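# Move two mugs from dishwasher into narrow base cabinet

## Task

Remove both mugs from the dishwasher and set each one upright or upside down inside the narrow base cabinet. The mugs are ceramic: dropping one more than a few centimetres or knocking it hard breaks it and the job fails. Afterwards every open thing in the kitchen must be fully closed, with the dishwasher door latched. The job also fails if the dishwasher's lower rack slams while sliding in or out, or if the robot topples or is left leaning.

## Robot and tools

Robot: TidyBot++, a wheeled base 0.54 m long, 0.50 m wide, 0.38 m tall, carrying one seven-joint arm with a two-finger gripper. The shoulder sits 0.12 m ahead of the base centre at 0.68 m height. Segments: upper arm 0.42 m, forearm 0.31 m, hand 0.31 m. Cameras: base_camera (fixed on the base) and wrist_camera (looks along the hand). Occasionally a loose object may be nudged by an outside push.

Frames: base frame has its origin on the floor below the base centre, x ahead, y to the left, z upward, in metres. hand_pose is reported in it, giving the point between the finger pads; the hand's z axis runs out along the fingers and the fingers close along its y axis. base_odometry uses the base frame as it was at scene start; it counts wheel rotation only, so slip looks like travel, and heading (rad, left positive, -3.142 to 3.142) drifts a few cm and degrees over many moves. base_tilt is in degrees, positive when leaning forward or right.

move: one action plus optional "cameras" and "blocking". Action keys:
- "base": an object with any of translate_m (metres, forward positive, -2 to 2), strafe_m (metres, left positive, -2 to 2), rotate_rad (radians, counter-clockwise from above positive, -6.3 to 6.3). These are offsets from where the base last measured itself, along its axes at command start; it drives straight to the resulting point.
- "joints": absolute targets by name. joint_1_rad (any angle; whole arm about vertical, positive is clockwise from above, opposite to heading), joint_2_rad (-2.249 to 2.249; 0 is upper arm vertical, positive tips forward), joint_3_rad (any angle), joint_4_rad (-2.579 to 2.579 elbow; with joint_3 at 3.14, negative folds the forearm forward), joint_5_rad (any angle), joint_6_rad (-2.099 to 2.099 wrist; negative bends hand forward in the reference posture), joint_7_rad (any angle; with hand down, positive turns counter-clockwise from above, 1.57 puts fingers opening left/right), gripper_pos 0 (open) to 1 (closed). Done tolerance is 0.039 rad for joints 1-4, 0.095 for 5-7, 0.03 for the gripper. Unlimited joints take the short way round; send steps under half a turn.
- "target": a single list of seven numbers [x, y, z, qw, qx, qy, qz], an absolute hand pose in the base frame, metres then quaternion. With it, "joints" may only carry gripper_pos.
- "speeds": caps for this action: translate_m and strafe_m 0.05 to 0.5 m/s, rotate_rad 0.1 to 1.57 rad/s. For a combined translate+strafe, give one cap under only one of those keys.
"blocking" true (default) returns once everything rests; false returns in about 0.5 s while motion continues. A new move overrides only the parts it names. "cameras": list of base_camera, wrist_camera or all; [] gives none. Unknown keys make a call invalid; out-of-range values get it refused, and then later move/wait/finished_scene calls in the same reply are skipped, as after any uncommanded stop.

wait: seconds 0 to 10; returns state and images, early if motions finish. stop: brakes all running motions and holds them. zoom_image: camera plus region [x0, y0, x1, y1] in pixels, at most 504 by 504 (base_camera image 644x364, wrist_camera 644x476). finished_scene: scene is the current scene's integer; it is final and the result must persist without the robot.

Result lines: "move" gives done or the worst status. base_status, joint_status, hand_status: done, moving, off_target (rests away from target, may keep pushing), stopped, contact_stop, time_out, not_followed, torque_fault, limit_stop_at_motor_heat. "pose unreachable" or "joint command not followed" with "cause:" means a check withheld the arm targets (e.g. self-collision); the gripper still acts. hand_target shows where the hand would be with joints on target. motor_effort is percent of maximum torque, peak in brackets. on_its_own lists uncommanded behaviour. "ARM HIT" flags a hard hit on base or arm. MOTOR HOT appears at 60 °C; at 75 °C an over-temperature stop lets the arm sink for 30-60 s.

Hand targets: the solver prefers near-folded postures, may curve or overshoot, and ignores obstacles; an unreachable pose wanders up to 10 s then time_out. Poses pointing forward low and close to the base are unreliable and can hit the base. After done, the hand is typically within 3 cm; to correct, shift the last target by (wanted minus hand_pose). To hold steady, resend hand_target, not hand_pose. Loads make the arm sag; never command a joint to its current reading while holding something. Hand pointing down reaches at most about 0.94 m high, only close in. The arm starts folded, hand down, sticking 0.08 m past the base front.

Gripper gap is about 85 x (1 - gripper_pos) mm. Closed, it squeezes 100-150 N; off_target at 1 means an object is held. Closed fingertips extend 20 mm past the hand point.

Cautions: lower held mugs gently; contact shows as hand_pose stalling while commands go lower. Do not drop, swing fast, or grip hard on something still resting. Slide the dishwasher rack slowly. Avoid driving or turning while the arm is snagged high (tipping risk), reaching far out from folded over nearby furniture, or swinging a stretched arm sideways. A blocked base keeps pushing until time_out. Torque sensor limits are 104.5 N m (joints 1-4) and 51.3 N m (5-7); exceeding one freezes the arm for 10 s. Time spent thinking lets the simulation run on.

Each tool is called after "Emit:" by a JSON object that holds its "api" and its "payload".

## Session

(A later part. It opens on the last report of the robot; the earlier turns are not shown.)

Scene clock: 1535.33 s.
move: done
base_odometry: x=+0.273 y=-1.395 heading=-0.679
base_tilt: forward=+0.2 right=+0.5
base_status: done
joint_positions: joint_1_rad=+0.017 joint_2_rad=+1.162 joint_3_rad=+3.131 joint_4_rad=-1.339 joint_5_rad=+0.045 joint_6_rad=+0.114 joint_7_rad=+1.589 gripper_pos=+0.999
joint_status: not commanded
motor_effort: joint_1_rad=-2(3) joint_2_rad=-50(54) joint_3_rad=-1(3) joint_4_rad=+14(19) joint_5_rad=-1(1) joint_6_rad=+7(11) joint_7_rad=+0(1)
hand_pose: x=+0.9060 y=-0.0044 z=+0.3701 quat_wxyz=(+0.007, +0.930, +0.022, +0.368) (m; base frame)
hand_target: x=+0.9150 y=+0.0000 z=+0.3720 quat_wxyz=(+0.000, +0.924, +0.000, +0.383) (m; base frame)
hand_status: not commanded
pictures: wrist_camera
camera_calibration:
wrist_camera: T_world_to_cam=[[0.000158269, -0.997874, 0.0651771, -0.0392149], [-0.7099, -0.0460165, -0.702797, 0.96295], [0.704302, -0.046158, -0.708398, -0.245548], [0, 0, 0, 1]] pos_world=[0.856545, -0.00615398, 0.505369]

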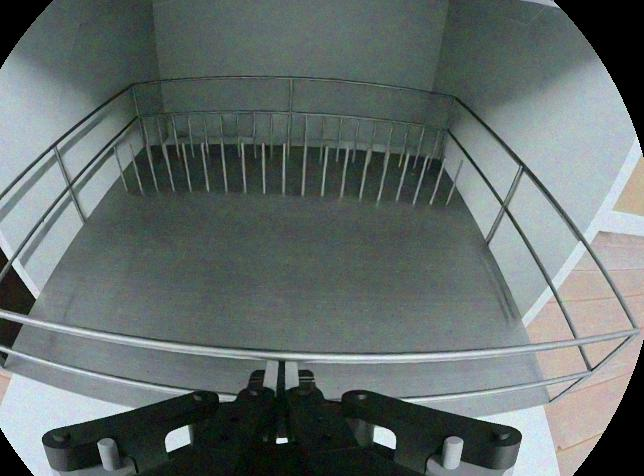

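Emit:
{"api": "move", "payload": {"base": {"translate_m":0.07}, "speeds": {"translate_m":0.05}, "cameras": ["wrist_camera", "base_camera"]}}

Scene clock: 1547.37 s.
move: done
base_odometry: x=+0.327 y=-1.439 heading=-0.680
base_tilt: forward=+0.2 right=+0.5
base_status: done
joint_positions: joint_1_rad=+0.017 joint_2_rad=+1.164 joint_3_rad=+3.131 joint_4_rad=-1.340 joint_5_rad=+0.045 joint_6_rad=+0.114 joint_7_rad=+1.589 gripper_pos=+0.999
joint_status: not commanded
motor_effort: joint_1_rad=-1(4) joint_2_rad=-50(54) joint_3_rad=-1(3) joint_4_rad=+15(19) joint_5_rad=-1(1) joint_6_rad=+7(10) joint_7_rad=+0(1)
hand_pose: x=+0.9054 y=-0.0044 z=+0.3690 quat_wxyz=(+0.007, +0.930, +0.022, +0.368) (m; base frame)
hand_target: x=+0.9150 y=+0.0000 z=+0.3720 quat_wxyz=(+0.000, +0.924, +0.000, +0.383) (m; base frame)
hand_status: not commanded
pictures: base_camera, wrist_camera
camera_calibration:
wrist_camera: T_world_to_cam=[[0.00030274, -0.997878, 0.0651059, -0.0392311], [-0.710742, -0.0460136, -0.701946, 0.962185], [0.703452, -0.046061, -0.709248, -0.244887], [0, 0, 0, 1]] pos_world=[0.856144, -0.00615401, 0.504271]

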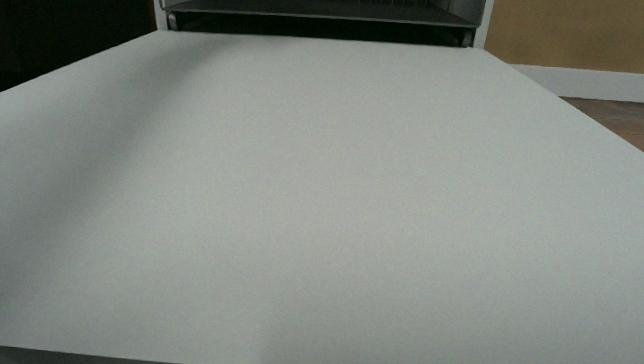

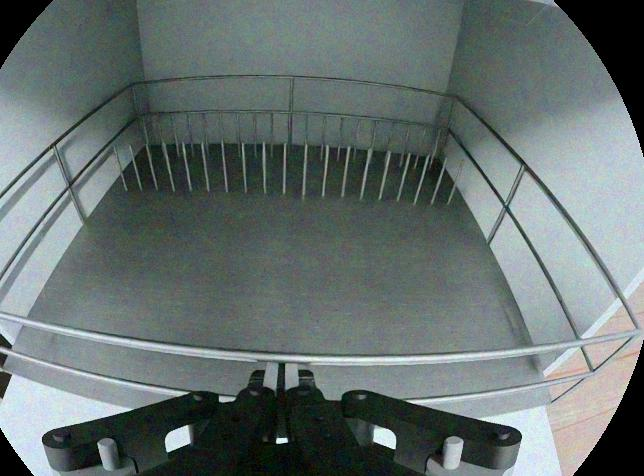

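Emit:
{"api": "move", "payload": {"target": [0.930, 0.0, 0.372, 0, 0.9239, 0, 0.3827], "cameras": []}}

Emit:
{"api": "move", "payload": {"target": [0.942, 0.0, 0.370, 0, 0.9239, 0, 0.3827], "cameras": []}}

Emit:
{"api": "move", "payload": {"target": [0.954, 0.0, 0.368, 0, 0.9239, 0, 0.3827], "cameras": ["wrist_camera"]}}

Scene clock: 1553.50 s.
move: done
base_odometry: x=+0.327 y=-1.439 heading=-0.680
base_tilt: forward=+0.1 right=+0.4
base_status: not commanded
joint_positions: joint_1_rad=+0.017 joint_2_rad=+1.189 joint_3_rad=+3.131 joint_4_rad=-1.290 joint_5_rad=+0.045 joint_6_rad=+0.111 joint_7_rad=+1.589 gripper_pos=+0.999
joint_status: not commanded
motor_effort: joint_1_rad=+0(1) joint_2_rad=-53(55) joint_3_rad=-1(2) joint_4_rad=+16(18) joint_5_rad=+0(1) joint_6_rad=+8(10) joint_7_rad=+0(0)
hand_pose: x=+0.9204 y=-0.0048 z=+0.3685 quat_wxyz=(+0.008, +0.926, +0.022, +0.377) (m; base frame)
hand_target: x=+0.9300 y=+0.0000 z=+0.3720 quat_wxyz=(+0.000, +0.924, +0.000, +0.383) (m; base frame)
hand_status: done (0.011 m and 2.7 deg from the pose sent, 0.025 m and 3.3 deg at the start)
pictures: none
No camera images: "cameras" was empty.

Scene clock: 1554.33 s.
move: done
base_odometry: x=+0.327 y=-1.439 heading=-0.680
base_tilt: forward=+0.1 right=+0.5
base_status: not commanded
joint_positions: joint_1_rad=+0.017 joint_2_rad=+1.213 joint_3_rad=+3.131 joint_4_rad=-1.232 joint_5_rad=+0.045 joint_6_rad=+0.097 joint_7_rad=+1.589 gripper_pos=+0.999
joint_status: not commanded
motor_effort: joint_1_rad=-1(2) joint_2_rad=-54(56) joint_3_rad=-1(2) joint_4_rad=+17(18) joint_5_rad=+0(1) joint_6_rad=+8(10) joint_7_rad=+1(1)
hand_pose: x=+0.9367 y=-0.0054 z=+0.3701 quat_wxyz=(+0.008, +0.922, +0.022, +0.387) (m; base frame)
hand_target: x=+0.9420 y=+0.0000 z=+0.3700 quat_wxyz=(+0.000, +0.924, +0.000, +0.383) (m; base frame)
hand_status: done (0.008 m and 2.7 deg from the pose sent, 0.022 m and 2.7 deg at the start)
pictures: none
No camera images: "cameras" was empty.

Scene clock: 1555.13 s.
move: done
base_odometry: x=+0.327 y=-1.439 heading=-0.680
base_tilt: forward=+0.1 right=+0.5
base_status: not commanded
joint_positions: joint_1_rad=+0.017 joint_2_rad=+1.236 joint_3_rad=+3.131 joint_4_rad=-1.171 joint_5_rad=+0.045 joint_6_rad=+0.069 joint_7_rad=+1.589 gripper_pos=+0.999
joint_status: not commanded
motor_effort: joint_1_rad=-1(1) joint_2_rad=-54(56) joint_3_rad=-1(2) joint_4_rad=+17(19) joint_5_rad=-1(1) joint_6_rad=+8(10) joint_7_rad=+0(1)
hand_pose: x=+0.9510 y=-0.0061 z=+0.3706 quat_wxyz=(+0.009, +0.920, +0.021, +0.391) (m; base frame)
hand_target: x=+0.9540 y=+0.0000 z=+0.3680 quat_wxyz=(+0.000, +0.924, +0.000, +0.383) (m; base frame)
hand_status: done (0.007 m and 2.8 deg from the pose sent, 0.018 m and 2.7 deg at the start)
pictures: wrist_camera
camera_calibration:
wrist_camera: T_world_to_cam=[[-0.00555104, -0.997739, 0.0669724, -0.0361757], [-0.674418, -0.0457138, -0.736933, 0.974156], [0.738329, -0.0492581, -0.672639, -0.322605], [0, 0, 0, 1]] pos_world=[0.894976, -0.00745246, 0.503314]

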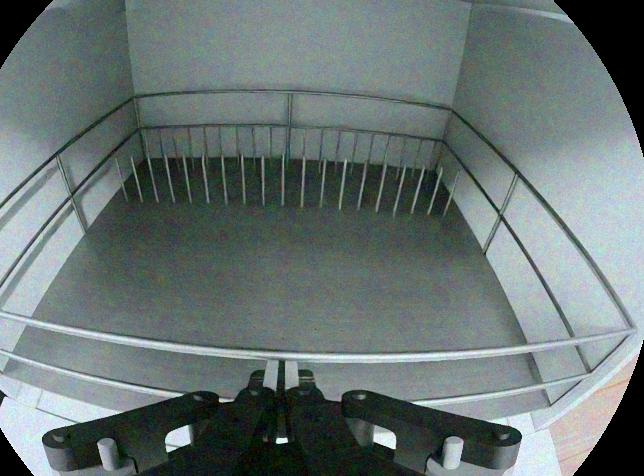

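Emit:
{"api": "move", "payload": {"target": [0.966, 0.0, 0.366, 0, 0.9239, 0, 0.3827], "cameras": []}}

Emit:
{"api": "move", "payload": {"target": [0.978, 0.0, 0.364, 0, 0.9239, 0, 0.3827], "cameras": ["wrist_camera"]}}

Scene clock: 1559.93 s.
move: done
base_odometry: x=+0.327 y=-1.439 heading=-0.680
base_tilt: forward=+0.1 right=+0.6
base_status: not commanded
joint_positions: joint_1_rad=+0.017 joint_2_rad=+1.261 joint_3_rad=+3.131 joint_4_rad=-1.109 joint_5_rad=+0.045 joint_6_rad=+0.034 joint_7_rad=+1.589 gripper_pos=+0.999
joint_status: not commanded
motor_effort: joint_1_rad=-1(2) joint_2_rad=-56(57) joint_3_rad=-2(2) joint_4_rad=+18(20) joint_5_rad=+0(1) joint_6_rad=+9(10) joint_7_rad=+0(1)
hand_pose: x=+0.9636 y=-0.0070 z=+0.3697 quat_wxyz=(+0.010, +0.920, +0.021, +0.392) (m; base frame)
hand_target: x=+0.9660 y=+0.0000 z=+0.3660 quat_wxyz=(+0.000, +0.924, +0.000, +0.383) (m; base frame)
hand_status: done (0.008 m and 2.9 deg from the pose sent, 0.017 m and 2.8 deg at the start)
pictures: none
No camera images: "cameras" was empty.

Scene clock: 1560.73 s.
move: off_target
base_odometry: x=+0.327 y=-1.439 heading=-0.680
base_tilt: forward=+0.1 right=+0.5
base_status: not commanded
joint_positions: joint_1_rad=+0.017 joint_2_rad=+1.292 joint_3_rad=+3.131 joint_4_rad=-1.046 joint_5_rad=+0.045 joint_6_rad=-0.009 joint_7_rad=+1.589 gripper_pos=+0.999
joint_status: not commanded
motor_effort: joint_1_rad=-1(2) joint_2_rad=-58(59) joint_3_rad=-2(2) joint_4_rad=+20(20) joint_5_rad=+0(1) joint_6_rad=+10(10) joint_7_rad=+0(0)
hand_pose: x=+0.9722 y=-0.0078 z=+0.3620 quat_wxyz=(+0.011, +0.922, +0.020, +0.387) (m; base frame)
hand_target: x=+0.9780 y=+0.0000 z=+0.3640 quat_wxyz=(+0.000, +0.924, +0.000, +0.383) (m; base frame)
hand_status: off_target (0.010 m and 2.7 deg from the pose sent, 0.017 m and 2.9 deg at the start)
pictures: wrist_camera
camera_calibration:
wrist_camera: T_world_to_cam=[[-0.00798535, -0.997568, 0.0692347, -0.0356852], [-0.680518, -0.0453094, -0.731329, 0.985852], [0.732688, -0.0529554, -0.678501, -0.336518], [0, 0, 0, 1]] pos_world=[0.917168, -0.00875059, 0.495125]

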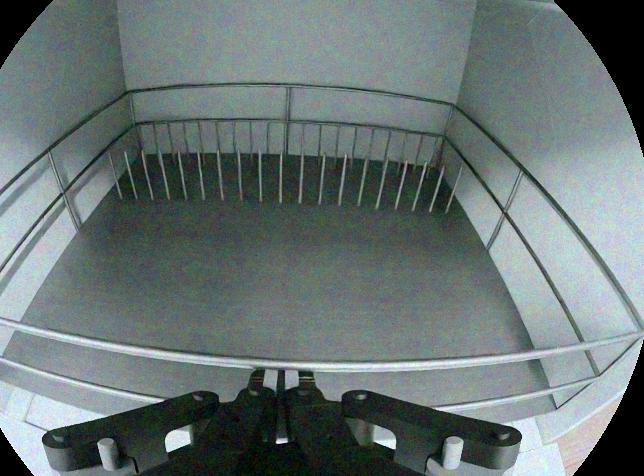

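Emit:
{"api": "move", "payload": {"target": [0.990, 0.0, 0.362, 0, 0.9239, 0, 0.3827], "cameras": ["wrist_camera"]}}

Scene clock: 1567.60 s.
move: off_target
base_odometry: x=+0.327 y=-1.439 heading=-0.680
base_tilt: forward=+0.1 right=+0.5
base_status: not commanded
joint_positions: joint_1_rad=+0.017 joint_2_rad=+1.326 joint_3_rad=+3.131 joint_4_rad=-0.977 joint_5_rad=+0.043 joint_6_rad=-0.054 joint_7_rad=+1.589 gripper_pos=+0.999
joint_status: not commanded
motor_effort: joint_1_rad=-1(1) joint_2_rad=-59(60) joint_3_rad=-1(2) joint_4_rad=+21(21) joint_5_rad=+0(1) joint_6_rad=+10(11) joint_7_rad=+0(1)
hand_pose: x=+0.9809 y=-0.0088 z=+0.3538 quat_wxyz=(+0.011, +0.924, +0.019, +0.382) (m; base frame)
hand_target: x=+0.9900 y=+0.0000 z=+0.3620 quat_wxyz=(+0.000, +0.924, +0.000, +0.383) (m; base frame)
hand_status: off_target (0.015 m and 2.5 deg from the pose sent, 0.019 m and 2.7 deg at the start)
pictures: wrist_camera
camera_calibration:
wrist_camera: T_world_to_cam=[[-0.010629, -0.997584, 0.068655, -0.0331313], [-0.688346, -0.0425019, -0.724137, 0.990908], [0.725305, -0.0549552, -0.686231, -0.338649], [0, 0, 0, 1]] pos_world=[0.927359, -0.00954629, 0.487436]

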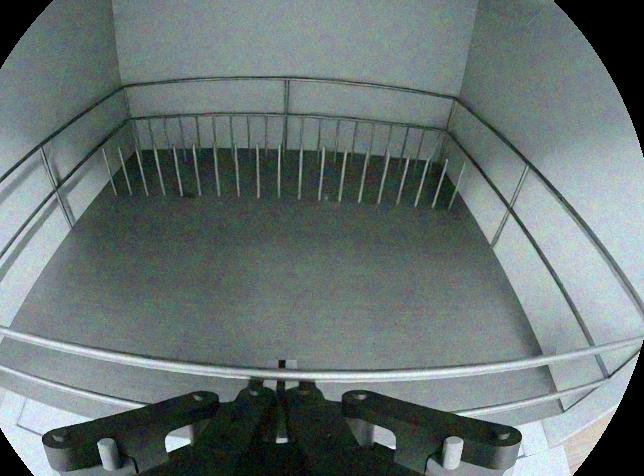

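Emit:
{"api": "move", "payload": {"target": [0.93, 0.0, 0.40, 0, 0.9239, 0, 0.3827], "cameras": []}}

Emit:
{"api": "move", "payload": {"target": [0.75, 0.0, 0.50, 0, 0.9239, 0, 0.3827], "cameras": ["wrist_camera"]}}

Scene clock: 1575.10 s.
move: done
base_odometry: x=+0.327 y=-1.439 heading=-0.680
base_tilt: forward=+0.1 right=+0.5
base_status: not commanded
joint_positions: joint_1_rad=+0.017 joint_2_rad=+1.136 joint_3_rad=+3.131 joint_4_rad=-1.260 joint_5_rad=+0.043 joint_6_rad=+0.020 joint_7_rad=+1.589 gripper_pos=+0.999
joint_status: not commanded
motor_effort: joint_1_rad=-1(2) joint_2_rad=-51(60) joint_3_rad=-1(2) joint_4_rad=+16(21) joint_5_rad=+0(1) joint_6_rad=+7(10) joint_7_rad=+0(1)
hand_pose: x=+0.9295 y=-0.0062 z=+0.4039 quat_wxyz=(+0.009, +0.927, +0.021, +0.373) (m; base frame)
hand_target: x=+0.9300 y=+0.0000 z=+0.4000 quat_wxyz=(+0.000, +0.924, +0.000, +0.383) (m; base frame)
hand_status: done (0.007 m and 2.8 deg from the pose sent, 0.069 m and 2.5 deg at the start)
pictures: none
No camera images: "cameras" was empty.

Scene clock: 1577.07 s.
move: done
base_odometry: x=+0.327 y=-1.439 heading=-0.680
base_tilt: forward=+0.1 right=+0.5
base_status: not commanded
joint_positions: joint_1_rad=+0.017 joint_2_rad=+0.705 joint_3_rad=+3.131 joint_4_rad=-1.967 joint_5_rad=+0.043 joint_6_rad=+0.282 joint_7_rad=+1.589 gripper_pos=+0.999
joint_status: not commanded
motor_effort: joint_1_rad=-1(2) joint_2_rad=-37(52) joint_3_rad=-1(2) joint_4_rad=+12(16) joint_5_rad=+0(1) joint_6_rad=+7(8) joint_7_rad=+0(1)
hand_pose: x=+0.7463 y=+0.0005 z=+0.4946 quat_wxyz=(+0.004, +0.930, +0.024, +0.367) (m; base frame)
hand_target: x=+0.7500 y=+0.0000 z=+0.5000 quat_wxyz=(+0.000, +0.924, +0.000, +0.383) (m; base frame)
hand_status: done (0.007 m and 3.4 deg from the pose sent, 0.204 m and 2.8 deg at the start)
pictures: wrist_camera
camera_calibration:
wrist_camera: T_world_to_cam=[[0.00593914, -0.99816, 0.0603432, -0.0443088], [-0.711343, -0.046629, -0.701296, 0.937676], [0.70282, -0.0387596, -0.710311, -0.0426483], [0, 0, 0, 1]] pos_world=[0.697247, -0.00215744, 0.629969]

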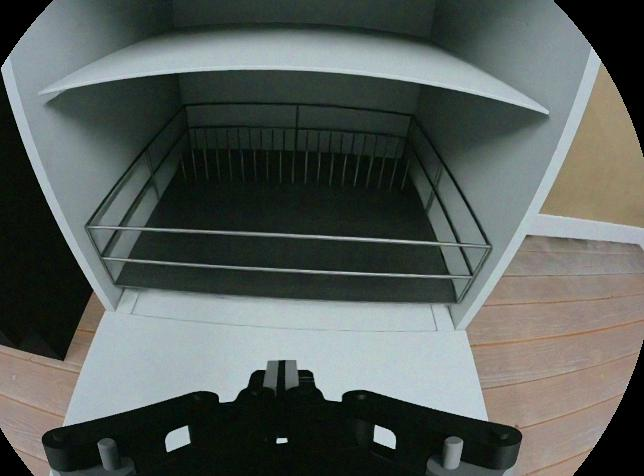

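Emit:
{"api": "move", "payload": {"base": {"translate_m":-0.6}, "speeds": {"translate_m":0.25}, "cameras": []}}

Emit:
{"api": "move", "payload": {"joints": {"joint_1_rad":0.0,"joint_2_rad":1.218,"joint_3_rad":3.14,"joint_4_rad":-2.232,"joint_5_rad":0.0,"joint_6_rad":1.618,"joint_7_rad":1.57}}}

Scene clock: 1595.70 s.
move: done
base_odometry: x=-0.140 y=-1.062 heading=-0.680
base_tilt: forward=+0.2 right=+0.5
base_status: done
joint_positions: joint_1_rad=+0.016 joint_2_rad=+0.700 joint_3_rad=+3.133 joint_4_rad=-1.977 joint_5_rad=+0.043 joint_6_rad=+0.289 joint_7_rad=+1.589 gripper_pos=+0.999
joint_status: not commanded
motor_effort: joint_1_rad=-1(4) joint_2_rad=-38(40) joint_3_rad=-2(2) joint_4_rad=+12(13) joint_5_rad=-1(1) joint_6_rad=+7(8) joint_7_rad=+0(1)
hand_pose: x=+0.7438 y=+0.0003 z=+0.4955 quat_wxyz=(+0.004, +0.930, +0.024, +0.368) (m; base frame)
hand_target: x=+0.7500 y=+0.0000 z=+0.5000 quat_wxyz=(+0.000, +0.924, +0.000, +0.383) (m; base frame)
hand_status: not commanded
pictures: none
No camera images: "cameras" was empty.

Scene clock: 1597.97 s.
move: done
base_odometry: x=-0.140 y=-1.062 heading=-0.680
base_tilt: forward=+0.1 right=+0.5
base_status: not commanded
joint_positions: joint_1_rad=+0.016 joint_2_rad=+1.200 joint_3_rad=+3.133 joint_4_rad=-2.213 joint_5_rad=+0.043 joint_6_rad=+1.572 joint_7_rad=+1.589 gripper_pos=+0.999
joint_status: all done
motor_effort: joint_1_rad=-1(2) joint_2_rad=-37(40) joint_3_rad=-1(3) joint_4_rad=+1(13) joint_5_rad=-1(1) joint_6_rad=+9(11) joint_7_rad=+0(1)
hand_pose: x=+0.7266 y=+0.0087 z=+0.4486 quat_wxyz=(-0.011, +0.796, +0.012, +0.605) (m; base frame)
hand_target: x=+0.7192 y=+0.0020 z=+0.4473 quat_wxyz=(-0.001, +0.793, -0.001, +0.609) (m; base frame)
hand_status: not commanded
pictures: base_camera, wrist_camera
camera_calibration:
wrist_camera: T_world_to_cam=[[-0.0162983, -0.999825, 0.00916051, 0.00586745], [-0.241329, -0.00495726, -0.970431, 0.670533], [0.970306, -0.018027, -0.241206, -0.466076], [0, 0, 0, 1]] pos_world=[0.614151, 0.000788465, 0.538231]

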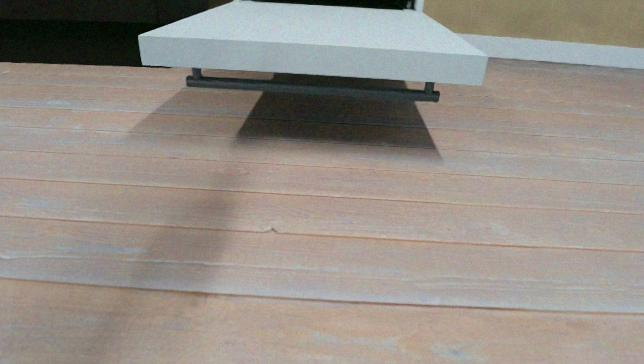

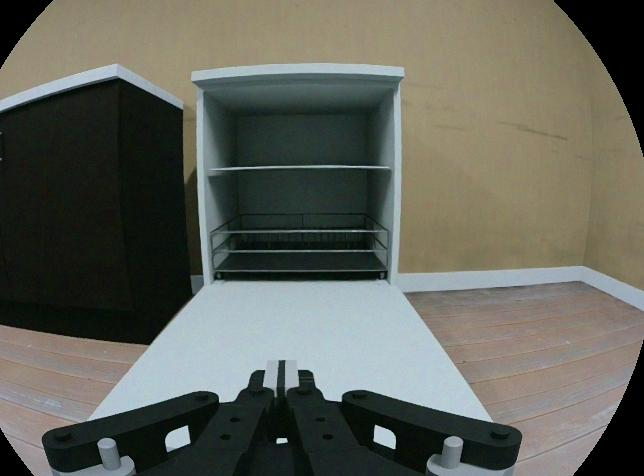

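Emit:
{"api": "move", "payload": {"joints": {"joint_2_rad":1.684,"joint_4_rad":-1.881,"joint_6_rad":1.733}, "cameras": []}}

Emit:
{"api": "move", "payload": {"joints": {"joint_2_rad":2.05,"joint_4_rad":-1.40,"joint_6_rad":1.62}, "cameras": ["wrist_camera", "base_camera"]}}

Scene clock: 1604.40 s.
move: done
base_odometry: x=-0.140 y=-1.062 heading=-0.680
base_tilt: forward=+0.0 right=+0.5
base_status: not commanded
joint_positions: joint_1_rad=+0.016 joint_2_rad=+1.668 joint_3_rad=+3.133 joint_4_rad=-1.901 joint_5_rad=+0.043 joint_6_rad=+1.689 joint_7_rad=+1.589 gripper_pos=+0.999
joint_status: all done
motor_effort: joint_1_rad=-1(2) joint_2_rad=-37(40) joint_3_rad=-1(2) joint_4_rad=-2(2) joint_5_rad=+0(1) joint_6_rad=+9(11) joint_7_rad=+0(1)
hand_pose: x=+0.7037 y=+0.0083 z=+0.2602 quat_wxyz=(-0.012, +0.807, +0.008, +0.590) (m; base frame)
hand_target: x=+0.7086 y=+0.0019 z=+0.2673 quat_wxyz=(-0.001, +0.793, -0.001, +0.609) (m; base frame)
hand_status: not commanded
pictures: none
No camera images: "cameras" was empty.

Scene clock: 1606.10 s.
move: done
base_odometry: x=-0.140 y=-1.062 heading=-0.680
base_tilt: forward=+0.1 right=+0.5
base_status: not commanded
joint_positions: joint_1_rad=+0.016 joint_2_rad=+2.033 joint_3_rad=+3.133 joint_4_rad=-1.421 joint_5_rad=+0.043 joint_6_rad=+1.675 joint_7_rad=+1.589 gripper_pos=+0.999
joint_status: all done
motor_effort: joint_1_rad=-1(2) joint_2_rad=-36(39) joint_3_rad=-1(3) joint_4_rad=+1(2) joint_5_rad=+0(1) joint_6_rad=+9(11) joint_7_rad=+0(1)
hand_pose: x=+0.7031 y=+0.0071 z=+0.1305 quat_wxyz=(-0.009, +0.777, +0.008, +0.629) (m; base frame)
hand_target: x=+0.6978 y=+0.0018 z=+0.1085 quat_wxyz=(-0.001, +0.793, -0.001, +0.610) (m; base frame)
hand_status: not commanded
pictures: base_camera, wrist_camera
camera_calibration:
wrist_camera: T_world_to_cam=[[-0.0258371, -0.999654, 0.00503091, 0.0141504], [-0.1818, -0.000249978, -0.983336, 0.316068], [0.982996, -0.0263212, -0.18173, -0.536718], [0, 0, 0, 1]] pos_world=[0.585418, 0.000097453, 0.213192]

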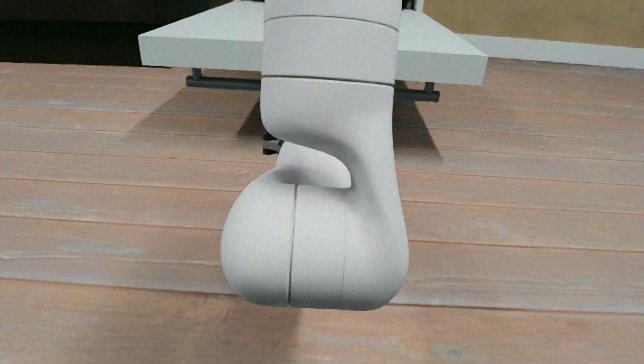

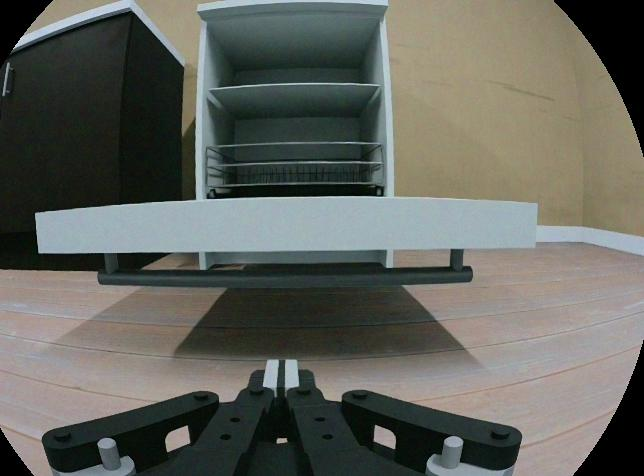

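Emit:
{"api": "move", "payload": {"joints": {"joint_2_rad":2.19,"joint_4_rad":-1.16,"joint_6_rad":1.57}, "cameras": ["wrist_camera"]}}

Scene clock: 1622.17 s.
move: done
base_odometry: x=-0.140 y=-1.062 heading=-0.680
base_tilt: forward=+0.1 right=+0.5
base_status: not commanded
joint_positions: joint_1_rad=+0.016 joint_2_rad=+2.175 joint_3_rad=+3.133 joint_4_rad=-1.181 joint_5_rad=+0.043 joint_6_rad=+1.629 joint_7_rad=+1.589 gripper_pos=+0.999
joint_status: all done
motor_effort: joint_1_rad=-1(2) joint_2_rad=-35(37) joint_3_rad=-1(3) joint_4_rad=+2(3) joint_5_rad=-1(1) joint_6_rad=+9(11) joint_7_rad=+0(1)
hand_pose: x=+0.7058 y=+0.0065 z=+0.0873 quat_wxyz=(-0.007, +0.760, +0.009, +0.650) (m; base frame)
hand_target: x=+0.7011 y=+0.0016 z=+0.0654 quat_wxyz=(+0.000, +0.777, -0.001, +0.629) (m; base frame)
hand_status: not commanded
pictures: wrist_camera
camera_calibration:
wrist_camera: T_world_to_cam=[[-0.0271049, -0.999606, 0.00732226, 0.0144212], [-0.129688, -0.00374667, -0.991548, 0.238004], [0.991184, -0.0278254, -0.129535, -0.55754], [0, 0, 0, 1]] pos_world=[0.583882, -0.000206535, 0.163665]

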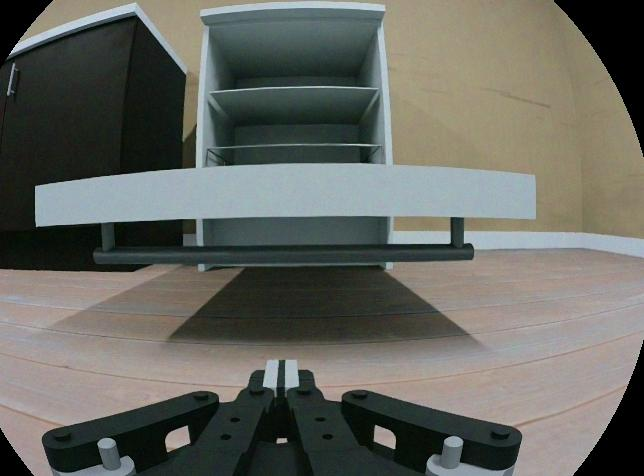

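Emit:
{"api": "move", "payload": {"joints": {"joint_2_rad":2.205,"joint_4_rad":-1.15,"joint_6_rad":1.53}, "cameras": ["wrist_camera"]}}

Scene clock: 1633.67 s.
move: done
base_odometry: x=-0.140 y=-1.062 heading=-0.680
base_tilt: forward=+0.1 right=+0.6
base_status: not commanded
joint_positions: joint_1_rad=+0.016 joint_2_rad=+2.186 joint_3_rad=+3.133 joint_4_rad=-1.167 joint_5_rad=+0.043 joint_6_rad=+1.584 joint_7_rad=+1.589 gripper_pos=+0.999
joint_status: all done
motor_effort: joint_1_rad=-1(1) joint_2_rad=-34(35) joint_3_rad=-1(2) joint_4_rad=+2(3) joint_5_rad=+0(1) joint_6_rad=+9(11) joint_7_rad=+0(0)
hand_pose: x=+0.7016 y=+0.0066 z=+0.0703 quat_wxyz=(-0.007, +0.774, +0.010, +0.634) (m; base frame)
hand_target: x=+0.6927 y=+0.0016 z=+0.0470 quat_wxyz=(+0.000, +0.791, -0.001, +0.612) (m; base frame)
hand_status: not commanded
pictures: wrist_camera
camera_calibration:
wrist_camera: T_world_to_cam=[[-0.0260939, -0.999615, 0.00944895, 0.0136712], [-0.171106, -0.00484653, -0.985241, 0.249308], [0.984907, -0.0273255, -0.170914, -0.548291], [0, 0, 0, 1]] pos_world=[0.583031, -0.000108131, 0.151789]

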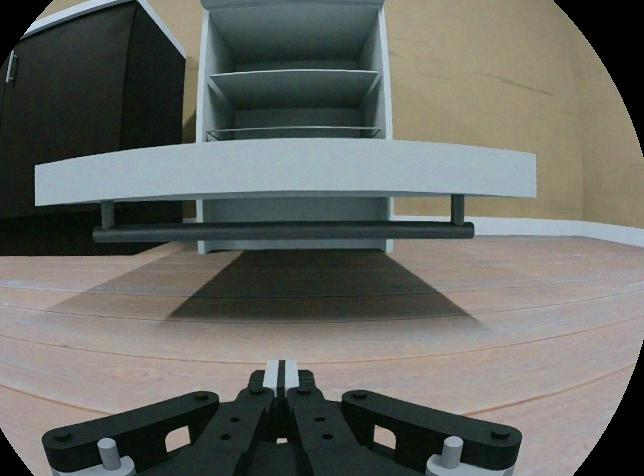

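Emit:
{"api": "move", "payload": {"base": {"translate_m":0.2}, "speeds": {"translate_m":0.1}, "cameras": ["wrist_camera"]}}

Scene clock: 1641.57 s.
move: done
base_odometry: x=+0.016 y=-1.188 heading=-0.680
base_tilt: forward=+0.1 right=+0.4
base_status: done
joint_positions: joint_1_rad=+0.016 joint_2_rad=+2.192 joint_3_rad=+3.133 joint_4_rad=-1.164 joint_5_rad=+0.043 joint_6_rad=+1.584 joint_7_rad=+1.589 gripper_pos=+0.999
joint_status: not commanded
motor_effort: joint_1_rad=-1(2) joint_2_rad=-34(36) joint_3_rad=-1(2) joint_4_rad=+2(3) joint_5_rad=+0(1) joint_6_rad=+9(10) joint_7_rad=+0(1)
hand_pose: x=+0.6994 y=+0.0066 z=+0.0678 quat_wxyz=(-0.007, +0.774, +0.010, +0.633) (m; base frame)
hand_target: x=+0.6927 y=+0.0016 z=+0.0470 quat_wxyz=(+0.000, +0.791, -0.001, +0.612) (m; base frame)
hand_status: not commanded
pictures: wrist_camera
camera_calibration:
wrist_camera: T_world_to_cam=[[-0.0261711, -0.999612, 0.00952678, 0.0137713], [-0.17331, -0.00484867, -0.984855, 0.247907], [0.98452, -0.0274259, -0.173116, -0.546056], [0, 0, 0, 1]] pos_world=[0.580928, -0.0000080984, 0.14949]

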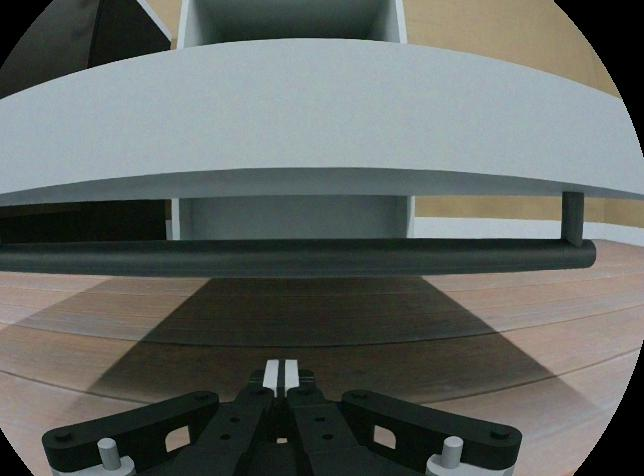

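Emit:
{"api": "move", "payload": {"base": {"translate_m":0.09}, "speeds": {"translate_m":0.06}, "cameras": ["wrist_camera"]}}

Scene clock: 1649.10 s.
move: done
base_odometry: x=+0.086 y=-1.245 heading=-0.680
base_tilt: forward=+0.2 right=+0.6
base_status: done
joint_positions: joint_1_rad=+0.016 joint_2_rad=+2.194 joint_3_rad=+3.133 joint_4_rad=-1.163 joint_5_rad=+0.043 joint_6_rad=+1.584 joint_7_rad=+1.589 gripper_pos=+0.999
joint_status: not commanded
motor_effort: joint_1_rad=-1(3) joint_2_rad=-34(36) joint_3_rad=-1(2) joint_4_rad=+2(3) joint_5_rad=+0(1) joint_6_rad=+9(10) joint_7_rad=+0(1)
hand_pose: x=+0.6987 y=+0.0066 z=+0.0671 quat_wxyz=(-0.007, +0.775, +0.010, +0.632) (m; base frame)
hand_target: x=+0.6927 y=+0.0016 z=+0.0470 quat_wxyz=(+0.000, +0.791, -0.001, +0.612) (m; base frame)
hand_status: not commanded
pictures: wrist_camera
camera_calibration:
wrist_camera: T_world_to_cam=[[-0.026181, -0.999613, 0.00945012, 0.0137786], [-0.174215, -0.00474621, -0.984696, 0.247714], [0.98436, -0.0274267, -0.174023, -0.54534], [0, 0, 0, 1]] pos_world=[0.580327, -0.0000079659, 0.148891]

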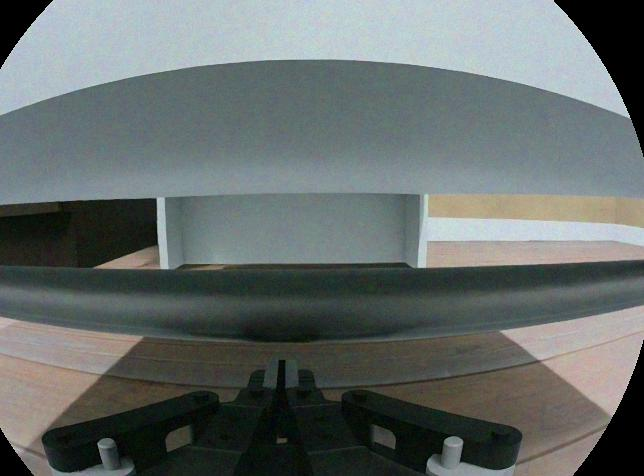

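Emit:
{"api": "move", "payload": {"base": {"translate_m":0.012}, "speeds": {"translate_m":0.05}, "joints": {"joint_2_rad":2.12,"joint_4_rad":-1.30,"joint_6_rad":1.60}, "cameras": ["wrist_camera"]}}

Scene clock: 1673.00 s.
move: done
base_odometry: x=+0.095 y=-1.252 heading=-0.681
base_tilt: forward=+0.1 right=+0.4
base_status: done
joint_positions: joint_1_rad=+0.016 joint_2_rad=+2.124 joint_3_rad=+3.133 joint_4_rad=-1.283 joint_5_rad=+0.043 joint_6_rad=+1.584 joint_7_rad=+1.589 gripper_pos=+0.999
joint_status: all done
motor_effort: joint_1_rad=-2(2) joint_2_rad=-35(38) joint_3_rad=-1(2) joint_4_rad=+1(4) joint_5_rad=+0(1) joint_6_rad=+10(14) joint_7_rad=+0(1)
hand_pose: x=+0.6958 y=+0.0071 z=+0.0798 quat_wxyz=(-0.008, +0.790, +0.009, +0.613) (m; base frame)
hand_target: x=+0.6932 y=+0.0017 z=+0.0831 quat_wxyz=(-0.001, +0.790, -0.001, +0.614) (m; base frame)
hand_status: not commanded
pictures: wrist_camera
camera_calibration:
wrist_camera: T_world_to_cam=[[-0.0247672, -0.99965, 0.00932574, 0.0130405], [-0.223784, -0.00354792, -0.974632, 0.293364], [0.974324, -0.0262258, -0.223618, -0.529387], [0, 0, 0, 1]] pos_world=[0.581767, 0.000193157, 0.16742]

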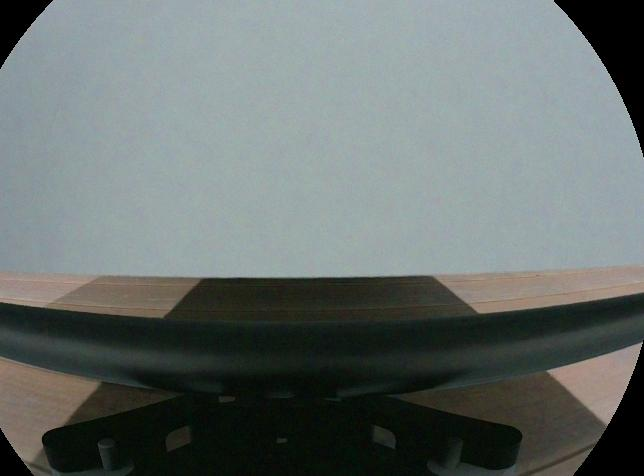

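Emit:
{"api": "move", "payload": {"joints": {"joint_2_rad":2.06,"joint_4_rad":-1.38,"joint_6_rad":1.66}, "cameras": ["wrist_camera"]}}

Scene clock: 1680.63 s.
move: done
base_odometry: x=+0.095 y=-1.252 heading=-0.681
base_tilt: forward=+0.1 right=+0.5
base_status: not commanded
joint_positions: joint_1_rad=+0.016 joint_2_rad=+2.088 joint_3_rad=+3.133 joint_4_rad=-1.371 joint_5_rad=+0.043 joint_6_rad=+1.595 joint_7_rad=+1.589 gripper_pos=+0.999
joint_status: all done
motor_effort: joint_1_rad=-1(2) joint_2_rad=-40(40) joint_3_rad=-1(2) joint_4_rad=+2(3) joint_5_rad=+0(1) joint_6_rad=+14(14) joint_7_rad=+0(1)
hand_pose: x=+0.6842 y=+0.0076 z=+0.0851 quat_wxyz=(-0.009, +0.803, +0.009, +0.596) (m; base frame)
hand_target: x=+0.7025 y=+0.0017 z=+0.1190 quat_wxyz=(-0.001, +0.777, -0.001, +0.629) (m; base frame)
hand_status: not commanded
pictures: wrist_camera
camera_calibration:
wrist_camera: T_world_to_cam=[[-0.0240235, -0.999672, 0.00891307, 0.0127003], [-0.264151, -0.00225139, -0.964479, 0.322746], [0.964182, -0.0255245, -0.26401, -0.506502], [0, 0, 0, 1]] pos_world=[0.573919, 0.000494585, 0.177447]

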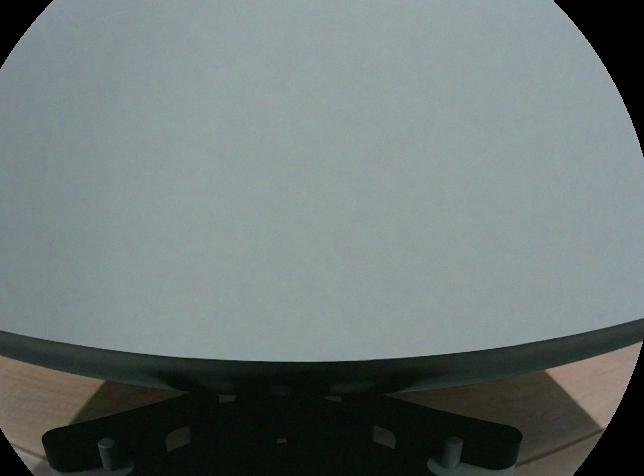

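Emit:
{"api": "move", "payload": {"joints": {"joint_2_rad":1.975,"joint_4_rad":-1.526,"joint_6_rad":1.74}, "cameras": ["wrist_camera"]}}

Scene clock: 1685.80 s.
move: off_target
base_odometry: x=+0.095 y=-1.252 heading=-0.681
base_tilt: forward=+0.2 right=+0.5
base_status: not commanded
joint_positions: joint_1_rad=+0.016 joint_2_rad=+2.036 joint_3_rad=+3.133 joint_4_rad=-1.525 joint_5_rad=+0.043 joint_6_rad=+1.637 joint_7_rad=+1.589 gripper_pos=+0.999
joint_status: joint_2_rad off_target (ended at +2.036, target +1.975); joint_6_rad off_target (ended at +1.637, target +1.740); the others done
motor_effort: joint_1_rad=-1(2) joint_2_rad=-45(46) joint_3_rad=-3(3) joint_4_rad=+2(4) joint_5_rad=+0(1) joint_6_rad=+19(20) joint_7_rad=+0(1)
hand_pose: x=+0.6592 y=+0.0083 z=+0.0987 quat_wxyz=(-0.011, +0.820, +0.008, +0.572) (m; base frame)
hand_target: x=+0.7010 y=+0.0018 z=+0.1632 quat_wxyz=(-0.001, +0.771, -0.001, +0.637) (m; base frame)
hand_status: not commanded
pictures: wrist_camera
camera_calibration:
wrist_camera: T_world_to_cam=[[-0.0232437, -0.999704, 0.00719056, 0.0123681], [-0.320884, 0.000648403, -0.947118, 0.364895], [0.946833, -0.0243219, -0.320804, -0.461724], [0, 0, 0, 1]] pos_world=[0.554552, 0.000897911, 0.197387]

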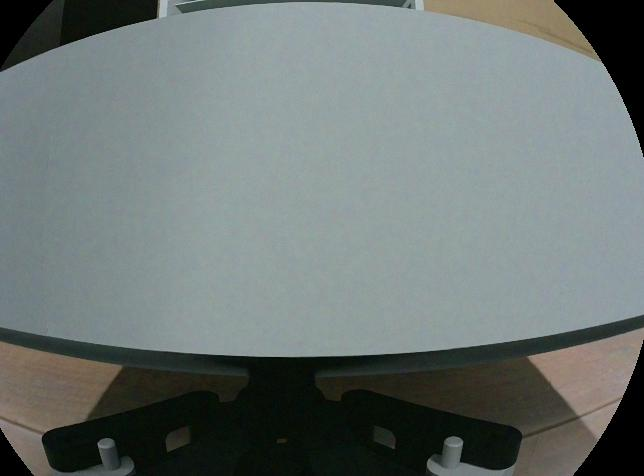

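Emit:
{"api": "move", "payload": {"joints": {"joint_2_rad":2.12,"joint_4_rad":-1.27,"joint_6_rad":1.60}, "cameras": []}}

Emit:
{"api": "move", "payload": {"joints": {"joint_2_rad":2.02,"joint_4_rad":-1.25,"joint_6_rad":1.72}, "cameras": ["wrist_camera"]}}

Scene clock: 1706.87 s.
move: done
base_odometry: x=+0.095 y=-1.252 heading=-0.681
base_tilt: forward=+0.1 right=+0.5
base_status: not commanded
joint_positions: joint_1_rad=+0.016 joint_2_rad=+2.125 joint_3_rad=+3.133 joint_4_rad=-1.304 joint_5_rad=+0.043 joint_6_rad=+1.635 joint_7_rad=+1.589 gripper_pos=+0.999
joint_status: all done
motor_effort: joint_1_rad=-1(2) joint_2_rad=-40(46) joint_3_rad=-1(3) joint_4_rad=+3(5) joint_5_rad=-1(1) joint_6_rad=+12(19) joint_7_rad=+0(1)
hand_pose: x=+0.6914 y=+0.0071 z=+0.0904 quat_wxyz=(-0.008, +0.781, +0.009, +0.624) (m; base frame)
hand_target: x=+0.7044 y=+0.0017 z=+0.0898 quat_wxyz=(-0.001, +0.780, -0.001, +0.626) (m; base frame)
hand_status: not commanded
pictures: none
No camera images: "cameras" was empty.

Scene clock: 1707.80 s.
move: off_target
base_odometry: x=+0.095 y=-1.252 heading=-0.681
base_tilt: forward=+0.1 right=+0.5
base_status: not commanded
joint_positions: joint_1_rad=+0.016 joint_2_rad=+2.123 joint_3_rad=+3.133 joint_4_rad=-1.304 joint_5_rad=+0.043 joint_6_rad=+1.635 joint_7_rad=+1.589 gripper_pos=+0.999
joint_status: joint_2_rad off_target (ended at +2.123, target +2.020); joint_4_rad off_target (ended at -1.304, target -1.250); the others done
motor_effort: joint_1_rad=-1(1) joint_2_rad=-55(55) joint_3_rad=-2(3) joint_4_rad=+10(10) joint_5_rad=-1(1) joint_6_rad=+19(21) joint_7_rad=-1(1)
hand_pose: x=+0.6923 y=+0.0071 z=+0.0913 quat_wxyz=(-0.008, +0.781, +0.009, +0.625) (m; base frame)
hand_target: x=+0.7690 y=+0.0016 z=+0.1938 quat_wxyz=(-0.001, +0.700, -0.001, +0.714) (m; base frame)
hand_status: not commanded
pictures: wrist_camera
camera_calibration:
wrist_camera: T_world_to_cam=[[-0.0260179, -0.999635, 0.00721689, 0.0138062], [-0.193439, -0.00204843, -0.98111, 0.283333], [0.980767, -0.0269225, -0.193315, -0.530642], [0, 0, 0, 1]] pos_world=[0.575604, 0.0000953401, 0.1753]

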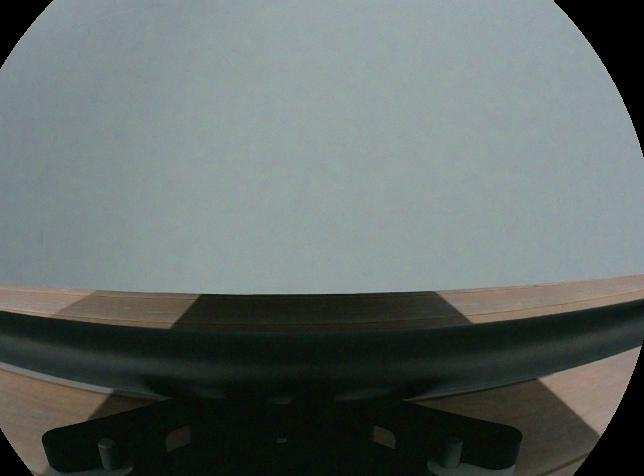

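Emit:
{"api": "move", "payload": {"joints": {"joint_2_rad":1.94,"joint_4_rad":-1.25,"joint_6_rad":1.84}, "cameras": ["wrist_camera"]}}

Scene clock: 1714.43 s.
move: off_target
base_odometry: x=+0.095 y=-1.252 heading=-0.681
base_tilt: forward=+0.1 right=+0.6
base_status: not commanded
joint_positions: joint_1_rad=+0.016 joint_2_rad=+2.113 joint_3_rad=+3.133 joint_4_rad=-1.330 joint_5_rad=+0.043 joint_6_rad=+1.741 joint_7_rad=+1.589 gripper_pos=+0.999
joint_status: joint_2_rad off_target (ended at +2.113, target +1.940); joint_4_rad off_target (ended at -1.330, target -1.250); joint_6_rad off_target (ended at +1.741, target +1.840)
motor_effort: joint_1_rad=+1(1) joint_2_rad=-69(69) joint_3_rad=-1(3) joint_4_rad=+18(18) joint_5_rad=-1(2) joint_6_rad=+20(23) joint_7_rad=+1(1)
hand_pose: x=+0.6947 y=+0.0068 z=+0.1241 quat_wxyz=(-0.008, +0.752, +0.008, +0.660) (m; base frame)
hand_target: x=+0.7999 y=+0.0016 z=+0.2842 quat_wxyz=(-0.001, +0.625, -0.001, +0.781) (m; base frame)
hand_status: not commanded
pictures: wrist_camera
camera_calibration:
wrist_camera: T_world_to_cam=[[-0.0280365, -0.999604, 0.00227183, 0.0154576], [-0.10388, 0.000653166, -0.99459, 0.255489], [0.994195, -0.0281208, -0.103858, -0.547116], [0, 0, 0, 1]] pos_world=[0.570914, -0.000100743, 0.19725]

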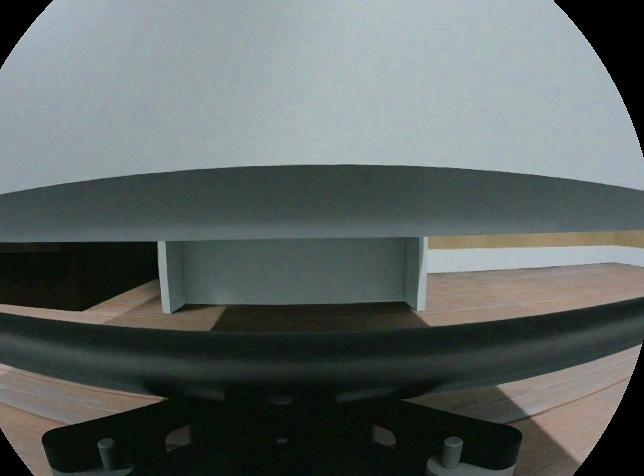

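Emit:
{"api": "move", "payload": {"joints": {"joint_2_rad":1.88,"joint_4_rad":-1.34,"joint_6_rad":1.88}, "cameras": []}}

Emit:
{"api": "move", "payload": {"joints": {"joint_2_rad":1.81,"joint_4_rad":-1.44,"joint_6_rad":1.91}, "cameras": ["wrist_camera"]}}

Scene clock: 1727.60 s.
move: off_target
base_odometry: x=+0.095 y=-1.252 heading=-0.681
base_tilt: forward=+0.1 right=+0.4
base_status: not commanded
joint_positions: joint_1_rad=+0.015 joint_2_rad=+1.935 joint_3_rad=+3.133 joint_4_rad=-1.383 joint_5_rad=+0.042 joint_6_rad=+1.855 joint_7_rad=+1.589 gripper_pos=+0.999
joint_status: joint_2_rad off_target (ended at +1.935, target +1.880); joint_4_rad off_target (ended at -1.383, target -1.340); the others done
motor_effort: joint_1_rad=-1(2) joint_2_rad=-54(71) joint_3_rad=-2(3) joint_4_rad=+9(19) joint_5_rad=+0(1) joint_6_rad=+12(22) joint_7_rad=+0(1)
hand_pose: x=+0.7664 y=+0.0054 z=+0.2563 quat_wxyz=(-0.007, +0.668, +0.008, +0.744) (m; base frame)
hand_target: x=+0.7982 y=+0.0016 z=+0.3116 quat_wxyz=(-0.001, +0.621, -0.001, +0.784) (m; base frame)
hand_status: not commanded
pictures: none
No camera images: "cameras" was empty.

Scene clock: 1728.53 s.
move: off_target
base_odometry: x=+0.095 y=-1.252 heading=-0.681
base_tilt: forward=+0.1 right=+0.4
base_status: not commanded
joint_positions: joint_1_rad=+0.015 joint_2_rad=+1.876 joint_3_rad=+3.133 joint_4_rad=-1.456 joint_5_rad=+0.041 joint_6_rad=+1.863 joint_7_rad=+1.589 gripper_pos=+0.999
joint_status: joint_2_rad off_target (ended at +1.876, target +1.810); the others done
motor_effort: joint_1_rad=-1(2) joint_2_rad=-54(56) joint_3_rad=-2(3) joint_4_rad=+8(10) joint_5_rad=+0(1) joint_6_rad=+13(17) joint_7_rad=-1(1)
hand_pose: x=+0.7702 y=+0.0053 z=+0.2784 quat_wxyz=(-0.007, +0.670, +0.008, +0.742) (m; base frame)
hand_target: x=+0.7968 y=+0.0016 z=+0.3408 quat_wxyz=(-0.001, +0.621, -0.001, +0.784) (m; base frame)
hand_status: not commanded
pictures: wrist_camera
camera_calibration:
wrist_camera: T_world_to_cam=[[-0.029488, -0.999551, -0.00526424, 0.0189522], [0.127711, 0.00145582, -0.99181, 0.237626], [0.991373, -0.0299188, 0.127611, -0.668368], [0, 0, 0, 1]] pos_world=[0.632813, -0.00139907, 0.321071]

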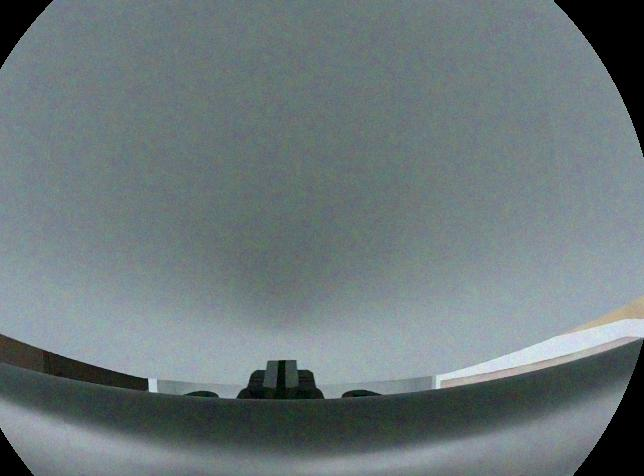

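Emit:
{"api": "move", "payload": {"joints": {"joint_2_rad":1.66,"joint_4_rad":-1.61,"joint_6_rad":1.86}, "base": {"translate_m":0.01}, "cameras": []}}

Emit:
{"api": "move", "payload": {"joints": {"joint_2_rad":1.51,"joint_4_rad":-1.79,"joint_6_rad":1.81}, "base": {"translate_m":0.012}, "cameras": ["wrist_camera", "base_camera"]}}

Scene clock: 1751.53 s.
move: off_target
base_odometry: x=+0.102 y=-1.259 heading=-0.681
base_tilt: forward=+0.1 right=+0.5
base_status: done
joint_positions: joint_1_rad=+0.015 joint_2_rad=+1.727 joint_3_rad=+3.133 joint_4_rad=-1.645 joint_5_rad=+0.038 joint_6_rad=+1.862 joint_7_rad=+1.589 gripper_pos=+0.999
joint_status: joint_2_rad off_target (ended at +1.728, target +1.660); the others done
motor_effort: joint_1_rad=-3(3) joint_2_rad=-55(60) joint_3_rad=-3(3) joint_4_rad=+11(13) joint_5_rad=+1(1) joint_6_rad=+9(19) joint_7_rad=-1(1)
hand_pose: x=+0.7735 y=+0.0052 z=+0.3292 quat_wxyz=(-0.007, +0.685, +0.007, +0.728) (m; base frame)
hand_target: x=+0.8051 y=+0.0017 z=+0.3824 quat_wxyz=(-0.001, +0.648, -0.001, +0.762) (m; base frame)
hand_status: not commanded
pictures: none
No camera images: "cameras" was empty.

Scene clock: 1752.73 s.
move: off_target
base_odometry: x=+0.111 y=-1.266 heading=-0.681
base_tilt: forward=+0.0 right=+0.5
base_status: done
joint_positions: joint_1_rad=+0.015 joint_2_rad=+1.557 joint_3_rad=+3.133 joint_4_rad=-1.798 joint_5_rad=+0.036 joint_6_rad=+1.810 joint_7_rad=+1.589 gripper_pos=+0.999
joint_status: joint_2_rad off_target (ended at +1.557, target +1.510); the others done
motor_effort: joint_1_rad=-3(4) joint_2_rad=-52(60) joint_3_rad=-3(3) joint_4_rad=+7(17) joint_5_rad=+1(1) joint_6_rad=+16(18) joint_7_rad=+0(1)
hand_pose: x=+0.7843 y=+0.0051 z=+0.3885 quat_wxyz=(-0.007, +0.698, +0.008, +0.716) (m; base frame)
hand_target: x=+0.7997 y=+0.0018 z=+0.4221 quat_wxyz=(-0.001, +0.678, -0.001, +0.735) (m; base frame)
hand_status: not commanded
pictures: base_camera, wrist_camera
camera_calibration:
wrist_camera: T_world_to_cam=[[-0.0300918, -0.999546, -0.00132865, 0.0186612], [0.0521391, -0.000242222, -0.99864, 0.406972], [0.998186, -0.0301202, 0.0521227, -0.67239], [0, 0, 0, 1]] pos_world=[0.650513, -0.00150119, 0.44149]

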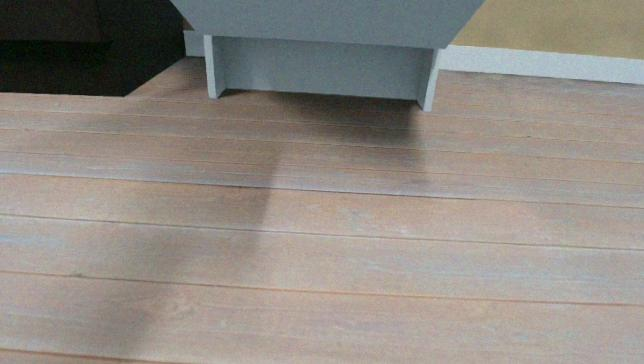

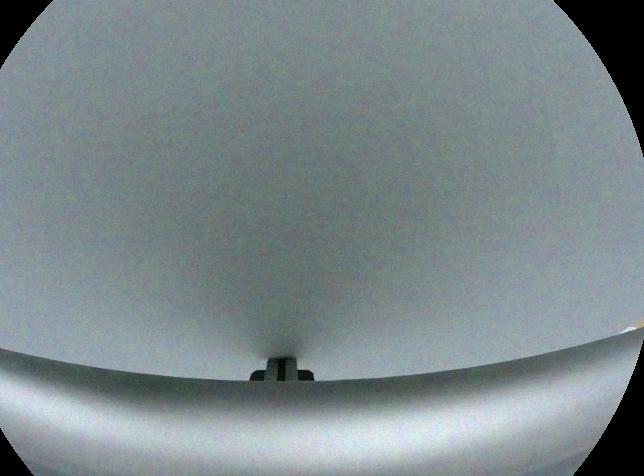

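Emit:
{"api": "move", "payload": {"joints": {"joint_2_rad":1.31,"joint_4_rad":-1.917,"joint_6_rad":1.666}, "base": {"translate_m":0.02}, "cameras": []}}

Emit:
{"api": "move", "payload": {"joints": {"joint_2_rad":1.12,"joint_4_rad":-2.045,"joint_6_rad":1.48}, "base": {"translate_m":0.02}, "cameras": ["wrist_camera", "base_camera"]}}

Scene clock: 1764.97 s.
move: off_target
base_odometry: x=+0.127 y=-1.279 heading=-0.681
base_tilt: forward=+0.1 right=+0.5
base_status: done
joint_positions: joint_1_rad=+0.014 joint_2_rad=+1.366 joint_3_rad=+3.134 joint_4_rad=-1.935 joint_5_rad=+0.033 joint_6_rad=+1.666 joint_7_rad=+1.589 gripper_pos=+0.999
joint_status: joint_2_rad off_target (ended at +1.366, target +1.310); the others done
motor_effort: joint_1_rad=-3(5) joint_2_rad=-53(58) joint_3_rad=-3(4) joint_4_rad=+10(18) joint_5_rad=+2(2) joint_6_rad=+17(19) joint_7_rad=+0(1)
hand_pose: x=+0.7916 y=+0.0049 z=+0.4369 quat_wxyz=(-0.005, +0.729, +0.009, +0.684) (m; base frame)
hand_target: x=+0.8100 y=+0.0020 z=+0.4802 quat_wxyz=(-0.001, +0.704, -0.001, +0.711) (m; base frame)
hand_status: not commanded
pictures: none
No camera images: "cameras" was empty.

Scene clock: 1766.13 s.
move: off_target
base_odometry: x=+0.142 y=-1.292 heading=-0.682
base_tilt: forward=+0.1 right=+0.5
base_status: done
joint_positions: joint_1_rad=+0.014 joint_2_rad=+1.199 joint_3_rad=+3.134 joint_4_rad=-2.038 joint_5_rad=+0.033 joint_6_rad=+1.475 joint_7_rad=+1.589 gripper_pos=+0.999
joint_status: joint_2_rad off_target (ended at +1.199, target +1.120); the others done
motor_effort: joint_1_rad=-2(5) joint_2_rad=-55(57) joint_3_rad=-3(4) joint_4_rad=+4(20) joint_5_rad=+1(1) joint_6_rad=+20(21) joint_7_rad=+0(1)
hand_pose: x=+0.7867 y=+0.0054 z=+0.4629 quat_wxyz=(-0.005, +0.771, +0.012, +0.637) (m; base frame)
hand_target: x=+0.7996 y=+0.0021 z=+0.5154 quat_wxyz=(-0.001, +0.746, +0.000, +0.666) (m; base frame)
hand_status: not commanded
pictures: base_camera, wrist_camera
camera_calibration:
wrist_camera: T_world_to_cam=[[-0.025044, -0.999567, 0.0154505, 0.00740234], [-0.163653, -0.0111475, -0.986455, 0.645345], [0.9862, -0.0272333, -0.163303, -0.569502], [0, 0, 0, 1]] pos_world=[0.667441, -0.000916284, 0.543488]

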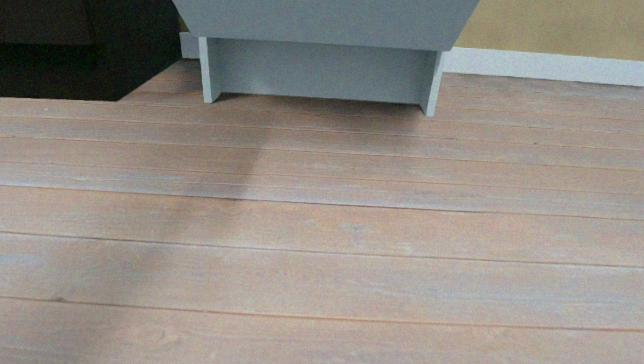

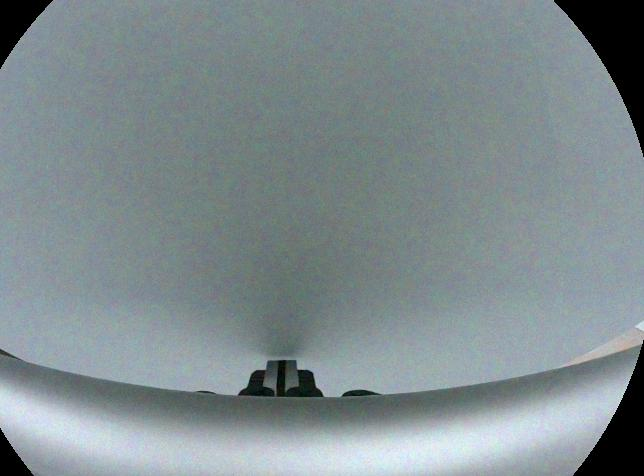

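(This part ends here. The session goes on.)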